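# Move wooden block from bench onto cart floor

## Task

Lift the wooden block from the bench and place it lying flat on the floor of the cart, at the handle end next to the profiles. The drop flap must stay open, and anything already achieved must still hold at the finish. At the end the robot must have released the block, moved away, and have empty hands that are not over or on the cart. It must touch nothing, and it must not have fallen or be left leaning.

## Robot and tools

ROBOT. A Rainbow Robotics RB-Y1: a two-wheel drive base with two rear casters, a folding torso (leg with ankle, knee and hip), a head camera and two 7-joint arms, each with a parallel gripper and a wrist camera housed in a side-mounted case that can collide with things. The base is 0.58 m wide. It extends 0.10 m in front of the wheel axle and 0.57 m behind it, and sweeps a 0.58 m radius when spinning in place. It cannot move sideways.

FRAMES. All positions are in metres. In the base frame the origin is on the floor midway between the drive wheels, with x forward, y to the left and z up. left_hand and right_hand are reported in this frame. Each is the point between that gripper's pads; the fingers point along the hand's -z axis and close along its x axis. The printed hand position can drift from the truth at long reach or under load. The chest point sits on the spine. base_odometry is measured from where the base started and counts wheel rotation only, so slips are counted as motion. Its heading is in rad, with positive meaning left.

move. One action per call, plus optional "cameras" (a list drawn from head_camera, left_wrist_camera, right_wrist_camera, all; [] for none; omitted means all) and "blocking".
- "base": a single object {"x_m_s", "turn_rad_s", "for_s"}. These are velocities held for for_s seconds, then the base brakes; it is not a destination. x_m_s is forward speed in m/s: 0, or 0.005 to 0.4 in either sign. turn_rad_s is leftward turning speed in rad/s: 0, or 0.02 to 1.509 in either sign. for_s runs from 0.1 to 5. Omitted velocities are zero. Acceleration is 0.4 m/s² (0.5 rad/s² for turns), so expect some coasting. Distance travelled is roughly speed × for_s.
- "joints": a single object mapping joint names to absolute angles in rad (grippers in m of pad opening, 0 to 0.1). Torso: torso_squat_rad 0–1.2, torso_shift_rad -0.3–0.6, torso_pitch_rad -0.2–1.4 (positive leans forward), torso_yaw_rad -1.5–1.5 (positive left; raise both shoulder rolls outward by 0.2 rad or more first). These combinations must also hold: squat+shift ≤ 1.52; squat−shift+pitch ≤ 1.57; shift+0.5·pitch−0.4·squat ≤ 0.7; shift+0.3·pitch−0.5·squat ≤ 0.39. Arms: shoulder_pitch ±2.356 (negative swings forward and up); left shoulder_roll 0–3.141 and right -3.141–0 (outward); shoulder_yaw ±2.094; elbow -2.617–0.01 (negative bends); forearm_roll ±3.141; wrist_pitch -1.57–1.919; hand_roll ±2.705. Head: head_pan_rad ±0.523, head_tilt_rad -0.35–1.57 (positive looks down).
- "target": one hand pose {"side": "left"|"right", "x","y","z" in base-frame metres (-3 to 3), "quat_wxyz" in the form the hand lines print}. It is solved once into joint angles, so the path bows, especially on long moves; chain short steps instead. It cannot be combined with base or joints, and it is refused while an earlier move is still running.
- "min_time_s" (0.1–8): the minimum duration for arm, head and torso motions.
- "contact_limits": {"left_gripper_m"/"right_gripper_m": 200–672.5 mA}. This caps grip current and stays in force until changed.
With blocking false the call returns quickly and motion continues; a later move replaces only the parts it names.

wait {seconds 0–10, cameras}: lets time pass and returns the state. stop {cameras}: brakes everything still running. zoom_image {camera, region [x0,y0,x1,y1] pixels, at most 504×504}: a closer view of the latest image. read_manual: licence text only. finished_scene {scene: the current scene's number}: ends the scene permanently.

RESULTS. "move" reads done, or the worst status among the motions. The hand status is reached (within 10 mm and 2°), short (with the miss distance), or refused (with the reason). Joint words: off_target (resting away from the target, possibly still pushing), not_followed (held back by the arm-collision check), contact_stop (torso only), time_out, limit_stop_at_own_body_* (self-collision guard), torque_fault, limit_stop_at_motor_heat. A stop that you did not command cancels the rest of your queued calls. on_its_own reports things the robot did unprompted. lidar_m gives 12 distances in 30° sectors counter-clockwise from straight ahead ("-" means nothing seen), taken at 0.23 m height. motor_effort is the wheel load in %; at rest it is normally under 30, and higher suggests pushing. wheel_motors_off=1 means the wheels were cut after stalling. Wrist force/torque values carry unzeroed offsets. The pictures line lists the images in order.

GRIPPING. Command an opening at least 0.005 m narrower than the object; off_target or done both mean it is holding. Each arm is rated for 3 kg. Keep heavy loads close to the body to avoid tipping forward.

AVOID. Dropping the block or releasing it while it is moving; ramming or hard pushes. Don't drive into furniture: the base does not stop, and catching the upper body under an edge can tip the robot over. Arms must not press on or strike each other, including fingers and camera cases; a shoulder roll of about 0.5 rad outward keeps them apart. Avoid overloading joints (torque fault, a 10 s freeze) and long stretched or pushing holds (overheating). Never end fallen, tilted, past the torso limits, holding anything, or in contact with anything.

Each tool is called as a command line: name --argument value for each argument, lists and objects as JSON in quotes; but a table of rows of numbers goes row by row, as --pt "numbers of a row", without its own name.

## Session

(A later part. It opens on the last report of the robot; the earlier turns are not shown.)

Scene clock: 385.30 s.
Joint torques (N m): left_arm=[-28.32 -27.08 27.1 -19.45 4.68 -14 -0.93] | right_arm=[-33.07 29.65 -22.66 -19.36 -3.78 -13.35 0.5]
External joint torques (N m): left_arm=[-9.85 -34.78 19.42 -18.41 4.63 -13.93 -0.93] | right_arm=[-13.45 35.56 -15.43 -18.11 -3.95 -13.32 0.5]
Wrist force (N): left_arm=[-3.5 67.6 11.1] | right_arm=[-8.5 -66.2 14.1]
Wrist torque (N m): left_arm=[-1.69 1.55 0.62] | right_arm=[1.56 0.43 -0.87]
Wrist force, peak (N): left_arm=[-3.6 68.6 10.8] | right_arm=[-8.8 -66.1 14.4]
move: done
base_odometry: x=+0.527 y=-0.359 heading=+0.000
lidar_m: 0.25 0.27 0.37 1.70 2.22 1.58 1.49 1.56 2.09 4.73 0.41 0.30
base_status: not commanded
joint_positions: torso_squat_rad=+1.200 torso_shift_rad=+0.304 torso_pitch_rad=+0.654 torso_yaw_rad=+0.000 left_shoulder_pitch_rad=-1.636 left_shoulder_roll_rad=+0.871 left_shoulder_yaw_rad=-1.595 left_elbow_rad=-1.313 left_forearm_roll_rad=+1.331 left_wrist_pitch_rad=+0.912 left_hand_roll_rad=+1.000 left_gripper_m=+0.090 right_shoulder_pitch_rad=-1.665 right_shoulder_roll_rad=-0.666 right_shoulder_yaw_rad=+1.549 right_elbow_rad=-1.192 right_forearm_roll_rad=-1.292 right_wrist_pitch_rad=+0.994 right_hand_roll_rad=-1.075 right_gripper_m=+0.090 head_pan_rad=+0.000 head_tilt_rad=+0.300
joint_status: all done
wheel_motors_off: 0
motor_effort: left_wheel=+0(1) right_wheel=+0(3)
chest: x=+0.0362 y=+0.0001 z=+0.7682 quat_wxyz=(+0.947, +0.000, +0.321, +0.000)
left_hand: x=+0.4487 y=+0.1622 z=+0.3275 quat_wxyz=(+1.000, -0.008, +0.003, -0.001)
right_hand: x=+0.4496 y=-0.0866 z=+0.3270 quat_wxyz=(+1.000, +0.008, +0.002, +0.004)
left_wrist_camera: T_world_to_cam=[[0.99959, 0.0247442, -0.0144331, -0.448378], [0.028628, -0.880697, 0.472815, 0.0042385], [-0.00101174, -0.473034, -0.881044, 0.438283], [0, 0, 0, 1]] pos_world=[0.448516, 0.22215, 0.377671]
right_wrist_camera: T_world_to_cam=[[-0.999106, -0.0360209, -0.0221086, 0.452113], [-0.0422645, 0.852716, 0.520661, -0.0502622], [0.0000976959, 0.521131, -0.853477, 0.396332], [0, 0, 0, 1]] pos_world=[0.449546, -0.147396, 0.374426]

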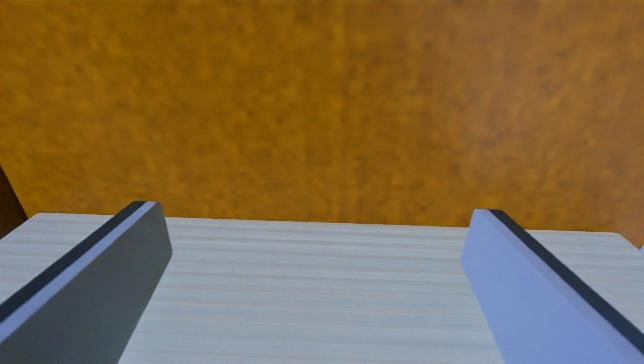

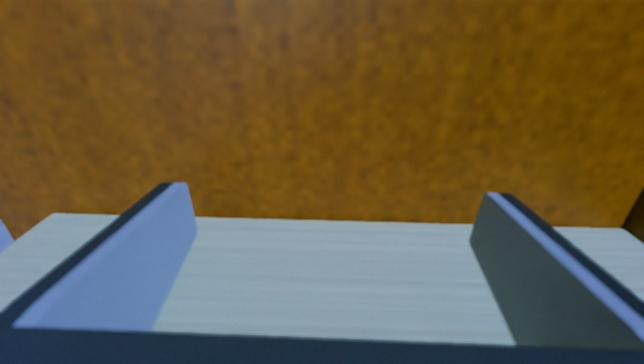

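move --target '{"side": "left", "x": 0.449, "y": 0.164, "z": 0.329, "quat_wxyz": [1, -0.015, 0, -0.0055]}' --cameras '[]'

move --target '{"side": "right", "x": 0.449, "y": -0.100, "z": 0.329, "quat_wxyz": [1, 0.015, 0, 0.0085]}' --cameras '[]'

move --target '{"side": "left", "x": 0.449, "y": 0.19, "z": 0.335, "quat_wxyz": [1, -0.015, 0, -0.0055]}' --cameras '["left_wrist_camera","head_camera"]'

move --target '{"side": "right", "x": 0.449, "y": -0.118, "z": 0.335, "quat_wxyz": [1, 0.015, 0, 0.0085]}' --cameras '["right_wrist_camera"]'

Scene clock: 388.70 s.
Joint torques (N m): left_arm=[-25.19 -13.5 20.23 -13.01 2.3 -7.85 -1.75] | right_arm=[-28.4 20.52 -16.47 -15.02 -2.58 -7.31 1.58]
External joint torques (N m): left_arm=[-6.89 -21.42 12.54 -11.98 2.25 -7.76 -1.75] | right_arm=[-8.77 26.39 -9.22 -13.74 -2.74 -7.27 1.59]
Wrist force (N): left_arm=[-2.2 38.4 -5.5] | right_arm=[0.1 -37.7 -0.8]
Wrist torque (N m): left_arm=[-0.99 0.05 1.94] | right_arm=[0.64 -0.05 -2.10]
Wrist force, peak (N): left_arm=[-4.3 69.2 11.0] | right_arm=[-9.2 -66.3 14.0]
move: done
base_odometry: x=+0.527 y=-0.359 heading=+0.000
lidar_m: 0.26 0.27 0.37 1.71 2.21 1.57 1.50 1.57 2.09 4.73 0.40 0.29
base_status: not commanded
joint_positions: torso_squat_rad=+1.200 torso_shift_rad=+0.305 torso_pitch_rad=+0.655 torso_yaw_rad=+0.000 left_shoulder_pitch_rad=-1.630 left_shoulder_roll_rad=+0.894 left_shoulder_yaw_rad=-1.595 left_elbow_rad=-1.326 left_forearm_roll_rad=+1.332 left_wrist_pitch_rad=+0.899 left_hand_roll_rad=+0.986 left_gripper_m=+0.090 right_shoulder_pitch_rad=-1.666 right_shoulder_roll_rad=-0.663 right_shoulder_yaw_rad=+1.548 right_elbow_rad=-1.193 right_forearm_roll_rad=-1.293 right_wrist_pitch_rad=+0.992 right_hand_roll_rad=-1.075 right_gripper_m=+0.090 head_pan_rad=+0.000 head_tilt_rad=+0.300
joint_status: all done
wheel_motors_off: 0
motor_effort: left_wheel=+0(2) right_wheel=-1(10)
chest: x=+0.0365 y=+0.0000 z=+0.7680 quat_wxyz=(+0.947, +0.000, +0.321, +0.000)
left_hand: x=+0.4491 y=+0.1692 z=+0.3276 quat_wxyz=(+1.000, -0.010, +0.001, -0.003)
left_hand_status: reached (checked arc, planned for 0.2 s): 5 mm and 0.6 deg off.
right_hand: x=+0.4495 y=-0.0842 z=+0.3271 quat_wxyz=(+1.000, +0.010, +0.002, +0.005)

Scene clock: 389.33 s.
Joint torques (N m): left_arm=[-19.88 0.57 12.48 -5.21 1.07 -2.18 -0.89] | right_arm=[-19.67 -3.84 -8.67 -1.93 -0.26 -0.24 0.14]
External joint torques (N m): left_arm=[-1.55 -7.28 4.75 -4.14 1.02 -2.08 -0.89] | right_arm=[-0.37 2.49 -1.29 -0.62 -0.42 -0.18 0.14]
Wrist force (N): left_arm=[2.4 9.2 -9.5] | right_arm=[0.3 2.9 -4.3]
Wrist torque (N m): left_arm=[-0.31 0.28 0.51] | right_arm=[-0.32 0.14 -0.11]
Wrist force, peak (N): left_arm=[-2.4 39.1 -7.5] | right_arm=[0.0 -37.1 -2.7]
move: done
base_odometry: x=+0.527 y=-0.359 heading=+0.000
lidar_m: 0.26 0.27 0.37 1.68 2.23 1.59 1.51 1.56 2.10 4.73 0.42 0.29
base_status: not commanded
joint_positions: torso_squat_rad=+1.200 torso_shift_rad=+0.305 torso_pitch_rad=+0.655 torso_yaw_rad=+0.000 left_shoulder_pitch_rad=-1.631 left_shoulder_roll_rad=+0.890 left_shoulder_yaw_rad=-1.593 left_elbow_rad=-1.328 left_forearm_roll_rad=+1.332 left_wrist_pitch_rad=+0.898 left_hand_roll_rad=+0.986 left_gripper_m=+0.090 right_shoulder_pitch_rad=-1.655 right_shoulder_roll_rad=-0.720 right_shoulder_yaw_rad=+1.550 right_elbow_rad=-1.243 right_forearm_roll_rad=-1.290 right_wrist_pitch_rad=+0.976 right_hand_roll_rad=-1.062 right_gripper_m=+0.090 head_pan_rad=+0.000 head_tilt_rad=+0.300
joint_status: all done
wheel_motors_off: 0
motor_effort: left_wheel=+4(4) right_wheel=-4(6)
chest: x=+0.0366 y=+0.0001 z=+0.7680 quat_wxyz=(+0.947, +0.000, +0.322, +0.000)
left_hand: x=+0.4491 y=+0.1657 z=+0.3281 quat_wxyz=(+1.000, -0.013, +0.001, -0.004)
right_hand: x=+0.4490 y=-0.1000 z=+0.3285 quat_wxyz=(+1.000, +0.014, +0.001, +0.008)
right_hand_status: reached (checked arc, planned for 0.3 s): 1 mm and 0.2 deg off.

Scene clock: 389.97 s.
Joint torques (N m): left_arm=[-16.68 6.14 9.8 -1.58 0.18 -0.7 -0.22] | right_arm=[-19.89 -4.96 -8.4 -1.58 0.02 -0.01 0.18]
External joint torques (N m): left_arm=[1.18 -2.47 2 -0.65 0.13 -0.59 -0.22] | right_arm=[-0.58 1.4 -1.01 -0.29 -0.14 0.04 0.18]
Wrist force (N): left_arm=[1.2 0.0 -8.1] | right_arm=[0.4 2.6 -4.9]
Wrist torque (N m): left_arm=[-0.15 0.26 0.06] | right_arm=[-0.27 0.14 -0.10]
Wrist force, peak (N): left_arm=[3.5 9.8 -10.9] | right_arm=[0.2 3.4 -5.0]
move: done
base_odometry: x=+0.527 y=-0.359 heading=+0.000
lidar_m: 0.26 0.27 0.37 1.70 2.22 1.60 1.50 1.57 2.08 4.72 0.41 0.29
base_status: not commanded
joint_positions: torso_squat_rad=+1.200 torso_shift_rad=+0.305 torso_pitch_rad=+0.655 torso_yaw_rad=+0.000 left_shoulder_pitch_rad=-1.623 left_shoulder_roll_rad=+0.967 left_shoulder_yaw_rad=-1.591 left_elbow_rad=-1.372 left_forearm_roll_rad=+1.350 left_wrist_pitch_rad=+0.883 left_hand_roll_rad=+0.945 left_gripper_m=+0.090 right_shoulder_pitch_rad=-1.655 right_shoulder_roll_rad=-0.720 right_shoulder_yaw_rad=+1.550 right_elbow_rad=-1.243 right_forearm_roll_rad=-1.290 right_wrist_pitch_rad=+0.976 right_hand_roll_rad=-1.062 right_gripper_m=+0.090 head_pan_rad=+0.000 head_tilt_rad=+0.300
joint_status: all done
wheel_motors_off: 0
motor_effort: left_wheel=+2(4) right_wheel=+0(5)
chest: x=+0.0366 y=+0.0001 z=+0.7680 quat_wxyz=(+0.947, +0.000, +0.322, +0.000)
left_hand: x=+0.4491 y=+0.1902 z=+0.3350 quat_wxyz=(+1.000, -0.015, +0.000, -0.005)
left_hand_status: reached (checked arc, planned for 0.3 s): 0 mm and 0.0 deg off.
right_hand: x=+0.4489 y=-0.0998 z=+0.3284 quat_wxyz=(+1.000, +0.014, +0.001, +0.008)
pictures: head_camera, left_wrist_camera
head_camera: T_world_to_cam=[[-0.00919411, -0.999504, -0.0301179, 0.0282343], [-0.781843, 0.0259627, -0.622934, 0.758085], [0.623407, 0.0178202, -0.781694, 0.549347], [0, 0, 0, 1]] pos_world=[0.250496, -0.00125112, 0.902509]
left_wrist_camera: T_world_to_cam=[[0.999832, 0.015835, -0.00924942, -0.449549], [0.0183341, -0.874217, 0.485189, 0.0245232], [-0.000403012, -0.485277, -0.87436, 0.457866], [0, 0, 0, 1]] pos_world=[0.449208, 0.250749, 0.384284]

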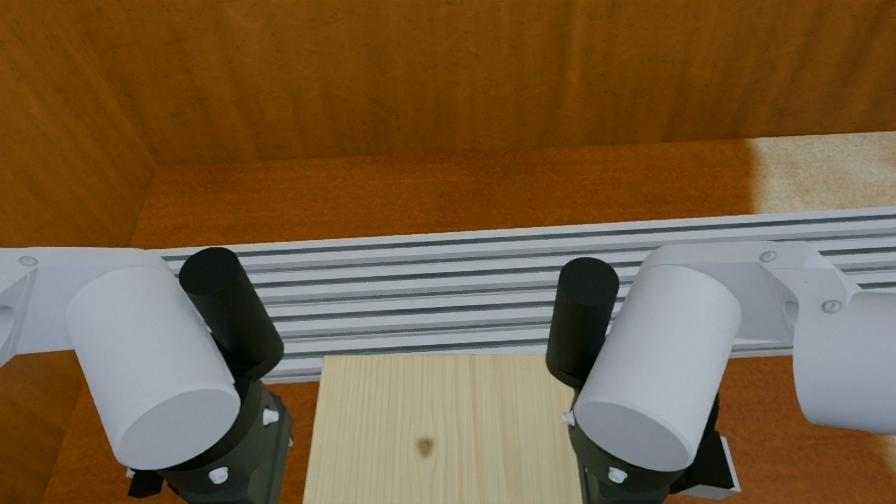

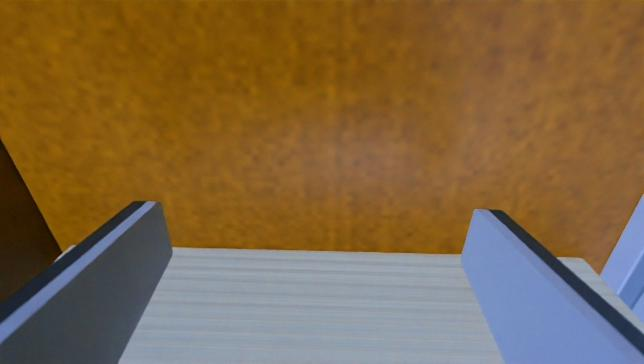

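Scene clock: 390.57 s.
Joint torques (N m): left_arm=[-16.78 6.72 9.51 -1.24 0.15 -0.59 -0.19] | right_arm=[-19.22 -6.3 -7.98 -1.63 0.06 -0.06 0.07]
External joint torques (N m): left_arm=[1.07 -1.85 1.71 -0.31 0.1 -0.49 -0.19] | right_arm=[-0.21 0.61 -0.43 -0.38 -0.1 -0.01 0.07]
Wrist force (N): left_arm=[1.2 -0.2 -7.1] | right_arm=[0.2 2.7 -4.8]
Wrist torque (N m): left_arm=[-0.08 0.25 0.08] | right_arm=[-0.30 0.11 -0.08]
Wrist force, peak (N): left_arm=[1.3 -0.7 -8.2] | right_arm=[-0.9 2.0 -6.2]
move: done
base_odometry: x=+0.527 y=-0.359 heading=+0.000
lidar_m: 0.26 0.27 0.37 1.70 2.22 1.57 1.51 1.56 2.09 4.72 0.41 0.30
base_status: not commanded
joint_positions: torso_squat_rad=+1.200 torso_shift_rad=+0.305 torso_pitch_rad=+0.655 torso_yaw_rad=+0.000 left_shoulder_pitch_rad=-1.623 left_shoulder_roll_rad=+0.967 left_shoulder_yaw_rad=-1.591 left_elbow_rad=-1.372 left_forearm_roll_rad=+1.350 left_wrist_pitch_rad=+0.883 left_hand_roll_rad=+0.945 left_gripper_m=+0.090 right_shoulder_pitch_rad=-1.652 right_shoulder_roll_rad=-0.783 right_shoulder_yaw_rad=+1.550 right_elbow_rad=-1.298 right_forearm_roll_rad=-1.294 right_wrist_pitch_rad=+0.971 right_hand_roll_rad=-1.053 right_gripper_m=+0.090 head_pan_rad=+0.000 head_tilt_rad=+0.300
joint_status: all done
wheel_motors_off: 0
motor_effort: left_wheel=+1(3) right_wheel=-1(4)
chest: x=+0.0367 y=+0.0000 z=+0.7679 quat_wxyz=(+0.947, +0.000, +0.322, +0.000)
left_hand: x=+0.4491 y=+0.1900 z=+0.3350 quat_wxyz=(+1.000, -0.015, +0.000, -0.005)
right_hand: x=+0.4491 y=-0.1176 z=+0.3342 quat_wxyz=(+1.000, +0.014, +0.001, +0.008)
right_hand_status: reached (checked arc, planned for 0.3 s): 1 mm and 0.2 deg off.
right_wrist_camera: T_world_to_cam=[[-0.998673, -0.0449514, -0.0251371, 0.450401], [-0.0514375, 0.846037, 0.530637, -0.0276369], [-0.00258598, 0.531226, -0.847226, 0.419036], [0, 0, 0, 1]] pos_world=[0.449466, -0.178975, 0.381006]

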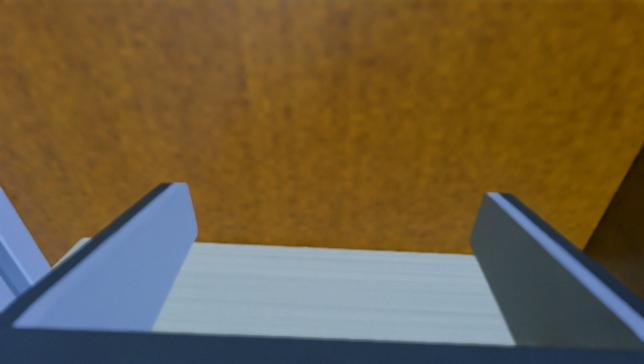

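move --target '{"side": "left", "x": 0.445, "y": 0.22, "z": 0.46, "quat_wxyz": [1, -0.015, 0, -0.0055]}' --cameras '["head_camera"]'

move --target '{"side": "right", "x": 0.449, "y": -0.09, "z": 0.33, "quat_wxyz": [1, 0.015, 0, 0.006]}' --cameras '[]'

move --target '{"side": "right", "x": 0.449, "y": -0.06, "z": 0.33, "quat_wxyz": [1, 0.015, 0, 0.006]}' --min_time_s 1.0 --cameras '["head_camera","right_wrist_camera"]'

Scene clock: 394.83 s.
Joint torques (N m): left_arm=[-14.81 6.5 10.4 -0.65 0.03 -0.37 0.06] | right_arm=[-19.43 -6.36 -8 -1.3 0.1 -0.04 0.13]
External joint torques (N m): left_arm=[1.69 -2.18 0.98 -0.18 -0.02 -0.26 0.06] | right_arm=[-0.42 0.54 -0.45 -0.05 -0.07 0.01 0.13]
Wrist force (N): left_arm=[0.7 0.4 -7.0] | right_arm=[0.4 2.5 -4.5]
Wrist torque (N m): left_arm=[-0.14 0.15 0.10] | right_arm=[-0.27 0.14 -0.08]
Wrist force, peak (N): left_arm=[-0.4 0.6 -9.7] | right_arm=[0.0 2.7 -5.2]
move: done
base_odometry: x=+0.527 y=-0.359 heading=+0.000
lidar_m: 0.25 0.28 0.38 1.69 2.22 1.58 1.51 1.57 2.08 4.73 0.41 0.29
base_status: not commanded
joint_positions: torso_squat_rad=+1.200 torso_shift_rad=+0.305 torso_pitch_rad=+0.655 torso_yaw_rad=+0.000 left_shoulder_pitch_rad=-1.797 left_shoulder_roll_rad=+1.303 left_shoulder_yaw_rad=-1.526 left_elbow_rad=-1.764 left_forearm_roll_rad=+1.460 left_wrist_pitch_rad=+1.077 left_hand_roll_rad=+0.975 left_gripper_m=+0.090 right_shoulder_pitch_rad=-1.652 right_shoulder_roll_rad=-0.783 right_shoulder_yaw_rad=+1.550 right_elbow_rad=-1.298 right_forearm_roll_rad=-1.294 right_wrist_pitch_rad=+0.971 right_hand_roll_rad=-1.053 right_gripper_m=+0.090 head_pan_rad=+0.000 head_tilt_rad=+0.300
joint_status: all done
wheel_motors_off: 0
motor_effort: left_wheel=+2(3) right_wheel=-1(3)
chest: x=+0.0367 y=+0.0000 z=+0.7679 quat_wxyz=(+0.947, +0.000, +0.322, +0.000)
left_hand: x=+0.4452 y=+0.2201 z=+0.4601 quat_wxyz=(+1.000, -0.015, +0.000, -0.005)
left_hand_status: reached (checked arc, planned for 0.7 s): 0 mm and 0.0 deg off.
right_hand: x=+0.4491 y=-0.1176 z=+0.3342 quat_wxyz=(+1.000, +0.014, +0.001, +0.008)
head_camera: T_world_to_cam=[[-0.00919411, -0.999504, -0.0301179, 0.0282313], [-0.781843, 0.0259627, -0.622934, 0.758023], [0.623407, 0.0178202, -0.781694, 0.549269], [0, 0, 0, 1]] pos_world=[0.250496, -0.00125112, 0.902409]

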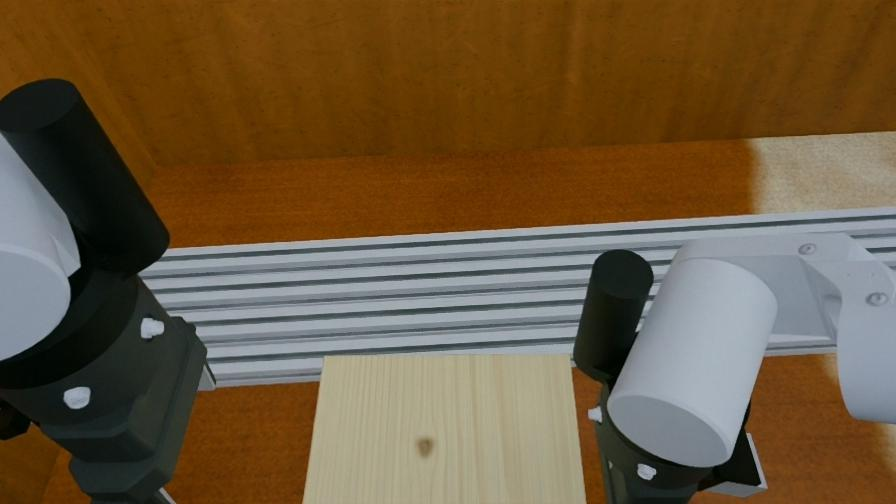

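Scene clock: 395.70 s.
Joint torques (N m): left_arm=[-15.03 6.85 10.18 -0.44 0.01 -0.27 0.2] | right_arm=[-21.13 -3.58 -8.43 -2.06 -0.21 -0.5 0.13]
External joint torques (N m): left_arm=[1.47 -1.83 0.76 0.03 -0.05 -0.16 0.2] | right_arm=[-1.7 2.54 -1.03 -0.73 -0.38 -0.44 0.13]
Wrist force (N): left_arm=[1.0 0.2 -7.7] | right_arm=[0.2 1.4 -4.6]
Wrist torque (N m): left_arm=[-0.18 0.20 0.12] | right_arm=[-0.28 0.14 -0.14]
Wrist force, peak (N): left_arm=[1.1 -1.0 -8.5] | right_arm=[-2.0 -10.1 0.1]
move: done
base_odometry: x=+0.527 y=-0.359 heading=+0.000
lidar_m: 0.26 0.27 0.36 1.68 2.22 1.59 1.50 1.56 2.09 4.73 0.42 0.29
base_status: not commanded
joint_positions: torso_squat_rad=+1.200 torso_shift_rad=+0.305 torso_pitch_rad=+0.655 torso_yaw_rad=+0.000 left_shoulder_pitch_rad=-1.797 left_shoulder_roll_rad=+1.303 left_shoulder_yaw_rad=-1.526 left_elbow_rad=-1.764 left_forearm_roll_rad=+1.460 left_wrist_pitch_rad=+1.077 left_hand_roll_rad=+0.975 left_gripper_m=+0.090 right_shoulder_pitch_rad=-1.663 right_shoulder_roll_rad=-0.699 right_shoulder_yaw_rad=+1.548 right_elbow_rad=-1.235 right_forearm_roll_rad=-1.286 right_wrist_pitch_rad=+0.983 right_hand_roll_rad=-1.082 right_gripper_m=+0.090 head_pan_rad=+0.000 head_tilt_rad=+0.300
joint_status: all done
wheel_motors_off: 0
motor_effort: left_wheel=+1(3) right_wheel=-1(4)
chest: x=+0.0367 y=+0.0000 z=+0.7680 quat_wxyz=(+0.947, +0.000, +0.322, +0.000)
left_hand: x=+0.4451 y=+0.2200 z=+0.4601 quat_wxyz=(+1.000, -0.015, +0.000, -0.006)
right_hand: x=+0.4489 y=-0.0906 z=+0.3299 quat_wxyz=(+1.000, +0.015, +0.000, +0.006)
right_hand_status: reached (checked arc, planned for 0.3 s): 1 mm and 0.1 deg off.

Scene clock: 397.03 s.
Joint torques (N m): left_arm=[-15.3 7.1 10.35 -0.42 0.06 -0.45 0.16] | right_arm=[-24.86 0.06 -11.37 -2.37 -0.85 -1.46 -0.51]
External joint torques (N m): left_arm=[1.2 -1.58 0.93 0.05 0 -0.34 0.16] | right_arm=[-4.97 5.36 -4.13 -1.01 -1.02 -1.4 -0.51]
Wrist force (N): left_arm=[1.1 0.2 -8.1] | right_arm=[-1.0 -3.6 -6.5]
Wrist torque (N m): left_arm=[-0.19 0.19 0.11] | right_arm=[-0.19 0.01 0.28]
Wrist force, peak (N): left_arm=[0.5 0.4 -8.8] | right_arm=[-0.7 -10.9 2.7]
move: done
base_odometry: x=+0.527 y=-0.359 heading=+0.000
lidar_m: 0.26 0.27 0.37 1.69 2.23 1.57 1.50 1.56 2.09 4.72 0.42 0.29
base_status: not commanded
joint_positions: torso_squat_rad=+1.200 torso_shift_rad=+0.305 torso_pitch_rad=+0.655 torso_yaw_rad=+0.000 left_shoulder_pitch_rad=-1.797 left_shoulder_roll_rad=+1.303 left_shoulder_yaw_rad=-1.526 left_elbow_rad=-1.764 left_forearm_roll_rad=+1.460 left_wrist_pitch_rad=+1.077 left_hand_roll_rad=+0.975 left_gripper_m=+0.090 right_shoulder_pitch_rad=-1.682 right_shoulder_roll_rad=-0.609 right_shoulder_yaw_rad=+1.543 right_elbow_rad=-1.165 right_forearm_roll_rad=-1.287 right_wrist_pitch_rad=+1.004 right_hand_roll_rad=-1.099 right_gripper_m=+0.090 head_pan_rad=+0.000 head_tilt_rad=+0.300
joint_status: all done
wheel_motors_off: 0
motor_effort: left_wheel=+0(1) right_wheel=+2(3)
chest: x=+0.0367 y=+0.0000 z=+0.7680 quat_wxyz=(+0.947, +0.000, +0.322, +0.000)
left_hand: x=+0.4451 y=+0.2199 z=+0.4601 quat_wxyz=(+1.000, -0.015, +0.000, -0.006)
right_hand: x=+0.4487 y=-0.0614 z=+0.3295 quat_wxyz=(+1.000, +0.014, +0.000, +0.005)
right_hand_status: reached (checked arc, planned for 1.0 s): 2 mm and 0.1 deg off.
head_camera: T_world_to_cam=[[-0.00939536, -0.999505, -0.0300208, 0.0280979], [-0.78184, 0.0260596, -0.622934, 0.758087], [0.623408, 0.0176188, -0.781698, 0.549352], [0, 0, 0, 1]] pos_world=[0.250496, -0.00135032, 0.902509]
right_wrist_camera: T_world_to_cam=[[-0.998866, -0.039278, -0.0269234, 0.453468], [-0.0475797, 0.84635, 0.530498, -0.0743836], [0.00194969, 0.531177, -0.847259, 0.383154], [0, 0, 0, 1]] pos_world=[0.448668, -0.122757, 0.3763]

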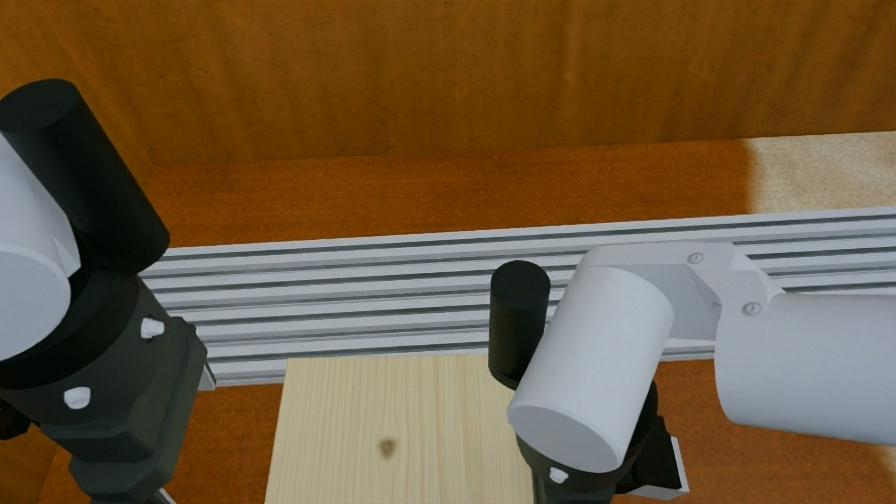

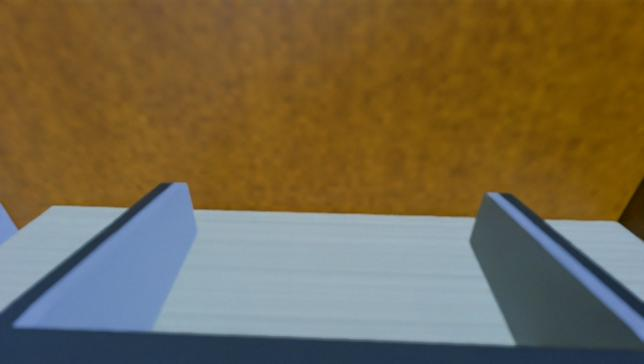

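move --target '{"side": "right", "x": 0.449, "y": -0.01, "z": 0.33, "quat_wxyz": [1, 0.015, 0, 0.006]}' --min_time_s 1.5 --cameras '[]'

move --target '{"side": "right", "x": 0.449, "y": 0.045, "z": 0.33, "quat_wxyz": [1, 0.015, 0, 0.006]}' --min_time_s 1.5 --cameras '["head_camera","right_wrist_camera"]'

Scene clock: 400.73 s.
Joint torques (N m): left_arm=[-15.06 7.01 10.43 -0.47 0.04 -0.47 0.23] | right_arm=[-25.84 1.81 -10.46 -2.75 -0.75 -1.32 -0.33]
External joint torques (N m): left_arm=[1.44 -1.67 1.01 0 -0.01 -0.36 0.23] | right_arm=[-5.34 5.74 -3.76 -1.39 -0.93 -1.26 -0.33]
Wrist force (N): left_arm=[0.9 0.1 -8.1] | right_arm=[0.2 -4.3 -7.7]
Wrist torque (N m): left_arm=[-0.13 0.17 0.09] | right_arm=[-0.25 0.08 0.03]
Wrist force, peak (N): left_arm=[1.1 0.2 -8.5] | right_arm=[-1.5 -5.7 -8.8]
move: done
base_odometry: x=+0.527 y=-0.359 heading=+0.000
lidar_m: 0.26 0.27 0.38 1.70 2.23 1.59 1.50 1.58 2.09 4.72 0.42 0.29
base_status: not commanded
joint_positions: torso_squat_rad=+1.200 torso_shift_rad=+0.305 torso_pitch_rad=+0.655 torso_yaw_rad=+0.000 left_shoulder_pitch_rad=-1.797 left_shoulder_roll_rad=+1.303 left_shoulder_yaw_rad=-1.526 left_elbow_rad=-1.764 left_forearm_roll_rad=+1.460 left_wrist_pitch_rad=+1.077 left_hand_roll_rad=+0.975 left_gripper_m=+0.090 right_shoulder_pitch_rad=-1.713 right_shoulder_roll_rad=-0.446 right_shoulder_yaw_rad=+1.529 right_elbow_rad=-1.011 right_forearm_roll_rad=-1.296 right_wrist_pitch_rad=+1.032 right_hand_roll_rad=-1.103 right_gripper_m=+0.090 head_pan_rad=+0.000 head_tilt_rad=+0.300
joint_status: all done
wheel_motors_off: 0
motor_effort: left_wheel=+0(1) right_wheel=+2(3)
chest: x=+0.0367 y=+0.0000 z=+0.7680 quat_wxyz=(+0.947, +0.000, +0.322, +0.000)
left_hand: x=+0.4452 y=+0.2199 z=+0.4601 quat_wxyz=(+1.000, -0.015, +0.000, -0.006)
right_hand: x=+0.4484 y=-0.0116 z=+0.3297 quat_wxyz=(+1.000, +0.015, -0.001, +0.005)
right_hand_status: reached (checked arc, planned for 1.5 s): 2 mm and 0.2 deg off.

Scene clock: 402.57 s.
Joint torques (N m): left_arm=[-15.23 6.93 10.62 -0.37 -0.04 -0.37 0.1] | right_arm=[-25.41 4 -8.42 -3.25 -0.83 -1.11 0.34]
External joint torques (N m): left_arm=[1.27 -1.74 1.2 0.1 -0.1 -0.26 0.1] | right_arm=[-4.55 6.24 -3.35 -2.11 -1 -1.04 0.34]
Wrist force (N): left_arm=[1.1 0.2 -8.4] | right_arm=[1.1 -3.9 -7.8]
Wrist torque (N m): left_arm=[-0.16 0.18 0.09] | right_arm=[-0.20 0.20 -0.19]
Wrist force, peak (N): left_arm=[1.3 0.5 -8.4] | right_arm=[-0.3 -6.5 -9.3]
move: done
base_odometry: x=+0.527 y=-0.359 heading=+0.000
lidar_m: 0.27 0.27 0.37 1.69 2.23 1.58 1.50 1.56 2.08 4.73 0.42 0.30
base_status: not commanded
joint_positions: torso_squat_rad=+1.200 torso_shift_rad=+0.305 torso_pitch_rad=+0.655 torso_yaw_rad=+0.000 left_shoulder_pitch_rad=-1.797 left_shoulder_roll_rad=+1.303 left_shoulder_yaw_rad=-1.526 left_elbow_rad=-1.764 left_forearm_roll_rad=+1.460 left_wrist_pitch_rad=+1.077 left_hand_roll_rad=+0.975 left_gripper_m=+0.090 right_shoulder_pitch_rad=-1.746 right_shoulder_roll_rad=-0.209 right_shoulder_yaw_rad=+1.496 right_elbow_rad=-0.704 right_forearm_roll_rad=-1.335 right_wrist_pitch_rad=+1.050 right_hand_roll_rad=-1.015 right_gripper_m=+0.090 head_pan_rad=+0.000 head_tilt_rad=+0.300
joint_status: all done
wheel_motors_off: 0
motor_effort: left_wheel=+0(2) right_wheel=+2(3)
chest: x=+0.0367 y=+0.0000 z=+0.7680 quat_wxyz=(+0.947, +0.000, +0.322, +0.000)
left_hand: x=+0.4452 y=+0.2199 z=+0.4601 quat_wxyz=(+1.000, -0.015, +0.000, -0.006)
right_hand: x=+0.4489 y=+0.0435 z=+0.3296 quat_wxyz=(+1.000, +0.015, -0.001, +0.005)
right_hand_status: reached (checked arc, planned for 1.5 s): 2 mm and 0.2 deg off.
head_camera: T_world_to_cam=[[-0.00939536, -0.999505, -0.0300208, 0.0280979], [-0.78184, 0.0260596, -0.622934, 0.758087], [0.623408, 0.0176188, -0.781698, 0.549352], [0, 0, 0, 1]] pos_world=[0.250496, -0.00135032, 0.902509]
right_wrist_camera: T_world_to_cam=[[-0.998826, -0.038215, -0.0297804, 0.458573], [-0.0482058, 0.845354, 0.532027, -0.163433], [0.00484353, 0.532838, -0.846203, 0.325668], [0, 0, 0, 1]] pos_world=[0.448579, -0.0178451, 0.376189]

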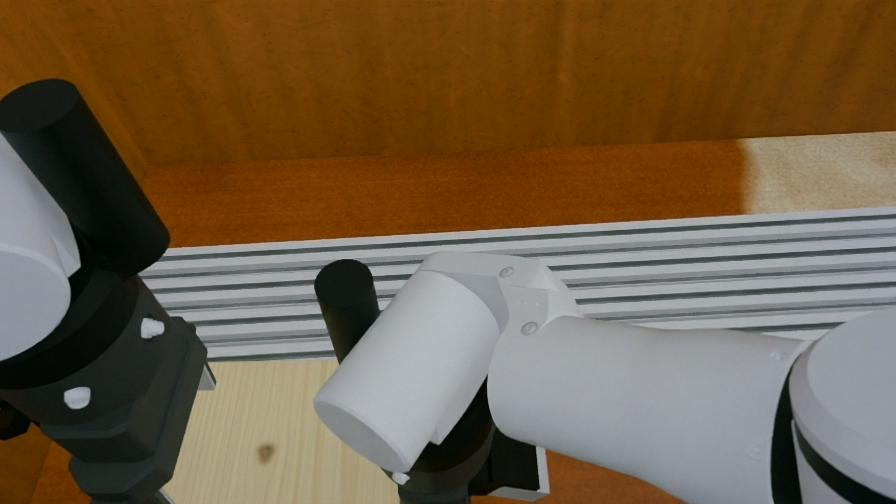

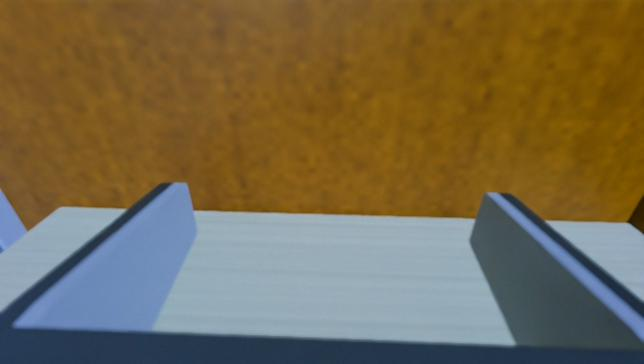

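move --target '{"side": "right", "x": 0.445, "y": -0.02, "z": 0.335, "quat_wxyz": [1, 0.015, 0, 0.006]}' --cameras '[]'

move --target '{"side": "right", "x": 0.445, "y": -0.16, "z": 0.44, "quat_wxyz": [1, 0.015, 0, 0.006]}' --cameras '["head_camera"]'

move --joints '{"torso_squat_rad": 0.9, "torso_shift_rad": 0.173, "torso_pitch_rad": 0.65}' --min_time_s 2 --cameras '["head_camera"]'

move --joints '{"torso_squat_rad": 0.3, "torso_shift_rad": 0.113, "torso_pitch_rad": 0.6}' --cameras '["head_camera"]'

Scene clock: 405.80 s.
Joint torques (N m): left_arm=[-15.34 6.76 10.53 -0.49 -0.02 -0.37 0.11] | right_arm=[-20.44 -3.23 -6.01 -2.09 0.04 -0.18 -0.04]
External joint torques (N m): left_arm=[1.16 -1.92 1.11 -0.02 -0.07 -0.26 0.11] | right_arm=[-0.11 0.99 1.04 -0.6 -0.12 -0.12 -0.04]
Wrist force (N): left_arm=[1.0 -0.6 -8.2] | right_arm=[0.1 2.3 -4.4]
Wrist torque (N m): left_arm=[-0.08 0.21 0.07] | right_arm=[-0.27 0.12 -0.09]
Wrist force, peak (N): left_arm=[1.0 0.6 -8.5] | right_arm=[0.8 -3.9 -8.5]
move: done
base_odometry: x=+0.527 y=-0.359 heading=+0.000
lidar_m: 0.25 0.26 0.37 1.69 2.23 1.58 1.50 1.56 2.08 4.73 0.42 0.29
base_status: not commanded
joint_positions: torso_squat_rad=+1.200 torso_shift_rad=+0.305 torso_pitch_rad=+0.655 torso_yaw_rad=+0.000 left_shoulder_pitch_rad=-1.797 left_shoulder_roll_rad=+1.303 left_shoulder_yaw_rad=-1.526 left_elbow_rad=-1.764 left_forearm_roll_rad=+1.460 left_wrist_pitch_rad=+1.077 left_hand_roll_rad=+0.975 left_gripper_m=+0.090 right_shoulder_pitch_rad=-1.710 right_shoulder_roll_rad=-0.495 right_shoulder_yaw_rad=+1.523 right_elbow_rad=-1.085 right_forearm_roll_rad=-1.288 right_wrist_pitch_rad=+1.045 right_hand_roll_rad=-1.124 right_gripper_m=+0.090 head_pan_rad=+0.000 head_tilt_rad=+0.300
joint_status: all done
wheel_motors_off: 0
motor_effort: left_wheel=+1(2) right_wheel=-1(3)
chest: x=+0.0367 y=+0.0000 z=+0.7680 quat_wxyz=(+0.947, +0.000, +0.322, +0.000)
left_hand: x=+0.4451 y=+0.2200 z=+0.4601 quat_wxyz=(+1.000, -0.015, +0.000, -0.006)
right_hand: x=+0.4448 y=-0.0197 z=+0.3353 quat_wxyz=(+1.000, +0.015, +0.002, +0.006)
right_hand_status: reached (checked arc, planned for 0.7 s): 0 mm and 0.3 deg off.

Scene clock: 407.10 s.
Joint torques (N m): left_arm=[-15.19 6.97 10.7 -0.51 0.04 -0.4 0.22] | right_arm=[-19.43 -7.27 -9.73 -1.39 -0.18 -0.05 0.11]
External joint torques (N m): left_arm=[1.31 -1.71 1.28 -0.04 -0.02 -0.29 0.22] | right_arm=[-1.61 0.78 -0.62 -0.39 -0.36 0 0.11]
Wrist force (N): left_arm=[0.8 0.5 -7.0] | right_arm=[-0.2 2.9 -5.1]
Wrist torque (N m): left_arm=[-0.15 0.20 0.05] | right_arm=[-0.33 0.06 -0.10]
Wrist force, peak (N): left_arm=[0.4 0.3 -8.4] | right_arm=[-0.1 2.3 -5.7]
move: done
base_odometry: x=+0.527 y=-0.359 heading=+0.000
lidar_m: 0.25 0.27 0.36 1.70 2.22 1.58 1.50 1.56 2.08 4.74 0.41 0.29
base_status: not commanded
joint_positions: torso_squat_rad=+1.200 torso_shift_rad=+0.305 torso_pitch_rad=+0.655 torso_yaw_rad=+0.000 left_shoulder_pitch_rad=-1.797 left_shoulder_roll_rad=+1.303 left_shoulder_yaw_rad=-1.526 left_elbow_rad=-1.764 left_forearm_roll_rad=+1.460 left_wrist_pitch_rad=+1.077 left_hand_roll_rad=+0.975 left_gripper_m=+0.090 right_shoulder_pitch_rad=-1.773 right_shoulder_roll_rad=-1.112 right_shoulder_yaw_rad=+1.484 right_elbow_rad=-1.699 right_forearm_roll_rad=-1.378 right_wrist_pitch_rad=+1.125 right_hand_roll_rad=-1.107 right_gripper_m=+0.090 head_pan_rad=+0.000 head_tilt_rad=+0.300
joint_status: all done
wheel_motors_off: 0
motor_effort: left_wheel=+1(2) right_wheel=-1(3)
chest: x=+0.0367 y=+0.0000 z=+0.7679 quat_wxyz=(+0.947, +0.000, +0.322, +0.000)
left_hand: x=+0.4451 y=+0.2200 z=+0.4601 quat_wxyz=(+1.000, -0.015, +0.000, -0.006)
right_hand: x=+0.4448 y=-0.1600 z=+0.4397 quat_wxyz=(+1.000, +0.014, +0.001, +0.006)
right_hand_status: reached (checked arc, planned for 0.9 s): 0 mm and 0.2 deg off.
head_camera: T_world_to_cam=[[-0.00927503, -0.999502, -0.0301749, 0.0283042], [-0.781881, 0.0260604, -0.622882, 0.758064], [0.623358, 0.0178159, -0.781733, 0.549254], [0, 0, 0, 1]] pos_world=[0.250596, -0.00125082, 0.902409]

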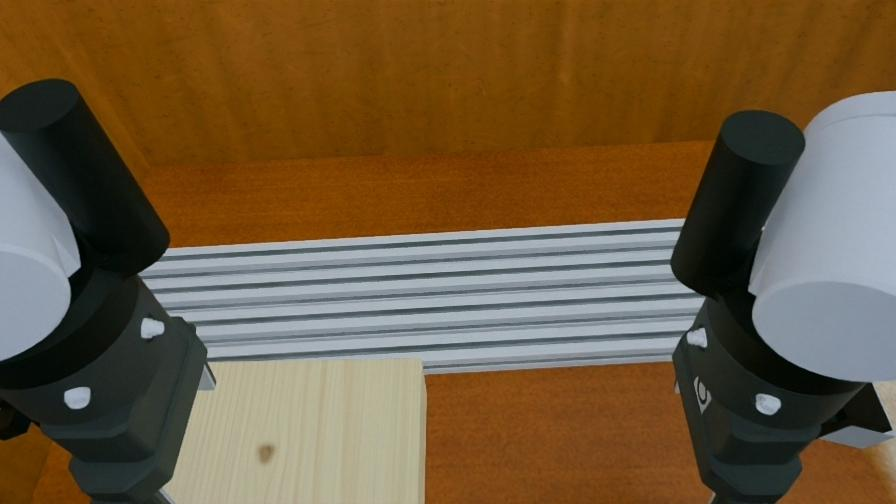

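Scene clock: 409.43 s.
Joint torques (N m): left_arm=[-15.31 7.16 10.49 -0.49 -0.03 -0.51 0.12] | right_arm=[-19.24 -7 -9.88 -1.14 -0.03 -0.05 0.08]
External joint torques (N m): left_arm=[1.23 -1.51 1.04 -0.06 -0.08 -0.4 0.12] | right_arm=[-1.37 1.05 -0.76 -0.18 -0.22 0.01 0.08]
Wrist force (N): left_arm=[1.1 0.5 -7.9] | right_arm=[-0.1 2.9 -4.9]
Wrist torque (N m): left_arm=[-0.19 0.28 0.09] | right_arm=[-0.30 0.07 -0.08]
Wrist force, peak (N): left_arm=[1.2 0.8 -8.4] | right_arm=[0.6 2.9 -5.6]
move: done
base_odometry: x=+0.527 y=-0.359 heading=+0.000
lidar_m: 0.26 0.27 0.38 1.71 2.23 1.59 1.50 1.57 2.09 4.72 0.38 0.28
base_status: not commanded
joint_positions: torso_squat_rad=+0.900 torso_shift_rad=+0.173 torso_pitch_rad=+0.650 torso_yaw_rad=+0.000 left_shoulder_pitch_rad=-1.797 left_shoulder_roll_rad=+1.303 left_shoulder_yaw_rad=-1.526 left_elbow_rad=-1.764 left_forearm_roll_rad=+1.460 left_wrist_pitch_rad=+1.077 left_hand_roll_rad=+0.975 left_gripper_m=+0.090 right_shoulder_pitch_rad=-1.773 right_shoulder_roll_rad=-1.112 right_shoulder_yaw_rad=+1.484 right_elbow_rad=-1.699 right_forearm_roll_rad=-1.378 right_wrist_pitch_rad=+1.125 right_hand_roll_rad=-1.107 right_gripper_m=+0.090 head_pan_rad=+0.000 head_tilt_rad=+0.300
joint_status: all done
wheel_motors_off: 0
motor_effort: left_wheel=+1(2) right_wheel=-1(3)
chest: x=+0.0341 y=+0.0001 z=+0.9555 quat_wxyz=(+0.948, +0.000, +0.319, +0.000)
left_hand: x=+0.4441 y=+0.2200 z=+0.6496 quat_wxyz=(+1.000, -0.015, -0.003, -0.006)
right_hand: x=+0.4439 y=-0.1600 z=+0.6293 quat_wxyz=(+1.000, +0.014, -0.001, +0.006)
head_camera: T_world_to_cam=[[-0.00912439, -0.999502, -0.0302231, 0.0339793], [-0.778767, 0.0260617, -0.626772, 0.87642], [0.627247, 0.0178178, -0.778617, 0.694369], [0, 0, 0, 1]] pos_world=[0.247296, -0.00125082, 1.09099]

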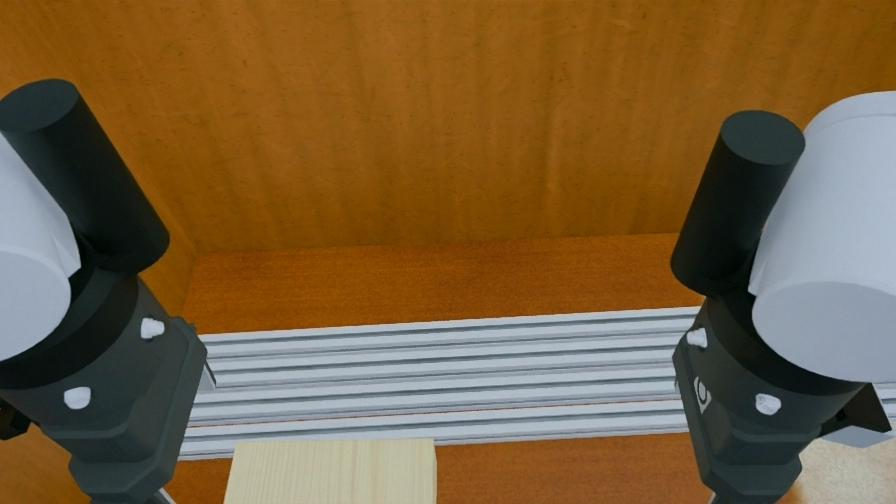

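Scene clock: 412.20 s.
Joint torques (N m): left_arm=[-15.66 7.06 10.78 -0.12 0.01 -0.46 0.09] | right_arm=[-19.68 -7.08 -10.09 -0.93 0.05 0 0.14]
External joint torques (N m): left_arm=[1.28 -1.45 1.1 -0.04 0.03 -0.29 0.1] | right_arm=[-1.39 0.95 -0.74 -0.32 -0.22 0.1 0.14]
Wrist force (N): left_arm=[0.2 0.3 -7.6] | right_arm=[0.0 2.9 -4.9]
Wrist torque (N m): left_arm=[-0.23 0.15 0.06] | right_arm=[-0.31 0.13 -0.06]
Wrist force, peak (N): left_arm=[0.7 0.4 -8.6] | right_arm=[0.4 2.6 -5.6]
move: done
base_odometry: x=+0.527 y=-0.359 heading=+0.000
lidar_m: 0.26 0.27 0.37 1.70 2.21 1.58 1.50 1.57 2.08 4.73 0.40 0.28
base_status: not commanded
joint_positions: torso_squat_rad=+0.300 torso_shift_rad=+0.113 torso_pitch_rad=+0.600 torso_yaw_rad=+0.000 left_shoulder_pitch_rad=-1.797 left_shoulder_roll_rad=+1.303 left_shoulder_yaw_rad=-1.526 left_elbow_rad=-1.764 left_forearm_roll_rad=+1.460 left_wrist_pitch_rad=+1.077 left_hand_roll_rad=+0.975 left_gripper_m=+0.090 right_shoulder_pitch_rad=-1.773 right_shoulder_roll_rad=-1.112 right_shoulder_yaw_rad=+1.484 right_elbow_rad=-1.699 right_forearm_roll_rad=-1.378 right_wrist_pitch_rad=+1.125 right_hand_roll_rad=-1.107 right_gripper_m=+0.090 head_pan_rad=+0.000 head_tilt_rad=+0.300
joint_status: all done
wheel_motors_off: 0
motor_effort: left_wheel=+2(3) right_wheel=+1(3)
chest: x=+0.0221 y=+0.0001 z=+1.2004 quat_wxyz=(+0.955, +0.000, +0.295, +0.000)
left_hand: x=+0.4468 y=+0.2200 z=+0.9154 quat_wxyz=(+0.999, -0.015, -0.028, -0.006)
right_hand: x=+0.4477 y=-0.1599 z=+0.8951 quat_wxyz=(+1.000, +0.014, -0.026, +0.006)
head_camera: T_world_to_cam=[[-0.00760105, -0.999502, -0.0306386, 0.041736], [-0.74648, 0.0260586, -0.664898, 1.06559], [0.665365, 0.0178172, -0.746306, 0.85301], [0, 0, 0, 1]] pos_world=[0.228196, -0.00125083, 1.34639]

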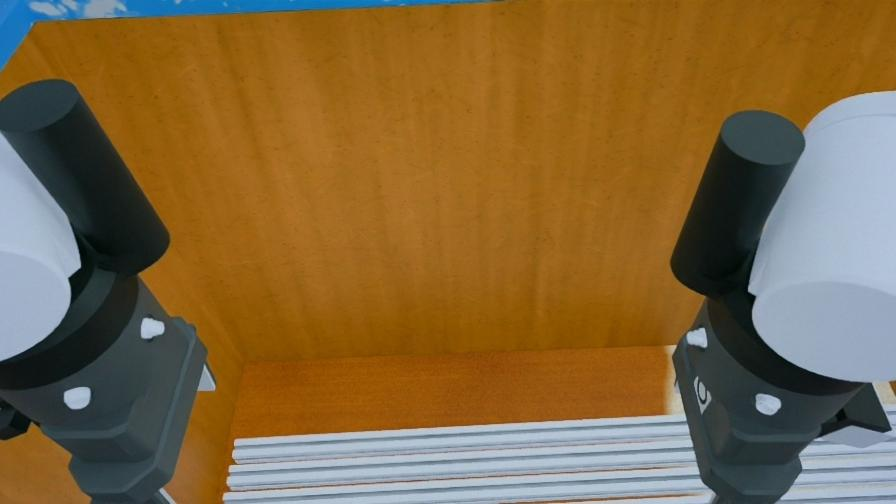

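Clear. Back off and check.

move --base '{"x_m_s": -0.3, "for_s": 1.4}' --joints '{"torso_pitch_rad": 0.3, "head_tilt_rad": 0.55}' --cameras '["head_camera"]'

Scene clock: 415.27 s.
Joint torques (N m): left_arm=[-16.96 5.88 11.74 2.2 -0.48 -0.7 0.02] | right_arm=[-20.97 -6.48 -10.58 1.74 0.55 -0.44 0.11]
External joint torques (N m): left_arm=[1.47 -1.23 1.16 0.17 -0.03 -0.21 0.04] | right_arm=[-1.11 1.02 -0.42 0.24 -0.18 -0.09 0.09]
Wrist force (N): left_arm=[-1.5 0.8 -7.7] | right_arm=[-1.7 2.4 -3.9]
Wrist torque (N m): left_arm=[-0.24 0.04 0.14] | right_arm=[-0.28 0.05 -0.09]
Wrist force, peak (N): left_arm=[1.5 0.9 -9.0] | right_arm=[0.5 2.3 -5.5]
move: done
base_odometry: x=+0.107 y=-0.359 heading=+0.001
lidar_m: 0.68 0.72 1.24 4.82 1.61 1.14 1.08 1.13 1.50 3.84 0.99 0.72
base_status: done (sent for 1.4 of 1.4 s)
joint_positions: torso_squat_rad=+0.300 torso_shift_rad=+0.113 torso_pitch_rad=+0.300 torso_yaw_rad=+0.000 left_shoulder_pitch_rad=-1.797 left_shoulder_roll_rad=+1.303 left_shoulder_yaw_rad=-1.526 left_elbow_rad=-1.764 left_forearm_roll_rad=+1.460 left_wrist_pitch_rad=+1.077 left_hand_roll_rad=+0.975 left_gripper_m=+0.090 right_shoulder_pitch_rad=-1.773 right_shoulder_roll_rad=-1.112 right_shoulder_yaw_rad=+1.484 right_elbow_rad=-1.700 right_forearm_roll_rad=-1.378 right_wrist_pitch_rad=+1.125 right_hand_roll_rad=-1.107 right_gripper_m=+0.090 head_pan_rad=+0.000 head_tilt_rad=+0.550
joint_status: all done
wheel_motors_off: 0
motor_effort: left_wheel=+10(40) right_wheel=-8(25)
chest: x=-0.0613 y=+0.0001 z=+1.2406 quat_wxyz=(+0.989, +0.000, +0.149, +0.000)
left_hand: x=+0.4287 y=+0.2200 z=+1.0940 quat_wxyz=(+0.984, -0.014, -0.177, -0.008)
right_hand: x=+0.4356 y=-0.1599 z=+1.0748 quat_wxyz=(+0.984, +0.013, -0.175, +0.009)
head_camera: T_world_to_cam=[[-0.00605455, -0.999502, -0.0309847, 0.0433921], [-0.712159, 0.0260616, -0.701534, 1.06491], [0.701992, 0.0178186, -0.711962, 0.946654], [0, 0, 0, 1]] pos_world=[0.0941065, -0.00125082, 1.4224]

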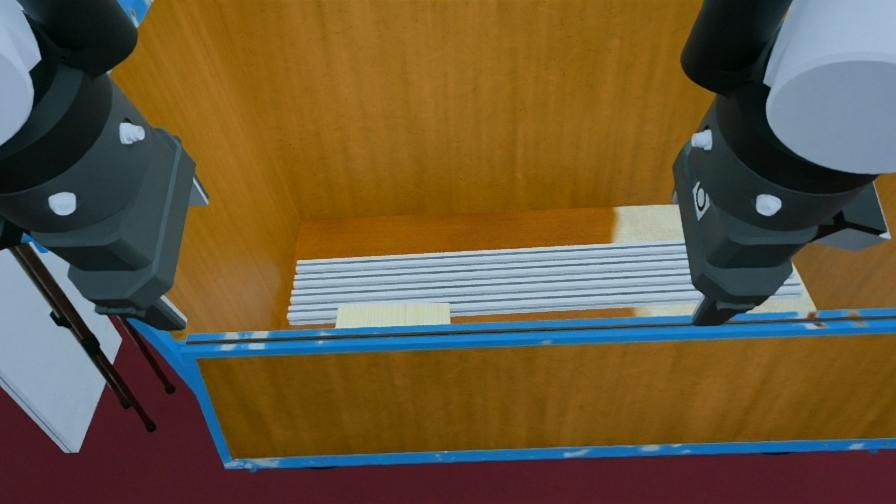

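finished_scene --scene 2

The scene is finished: the task was done.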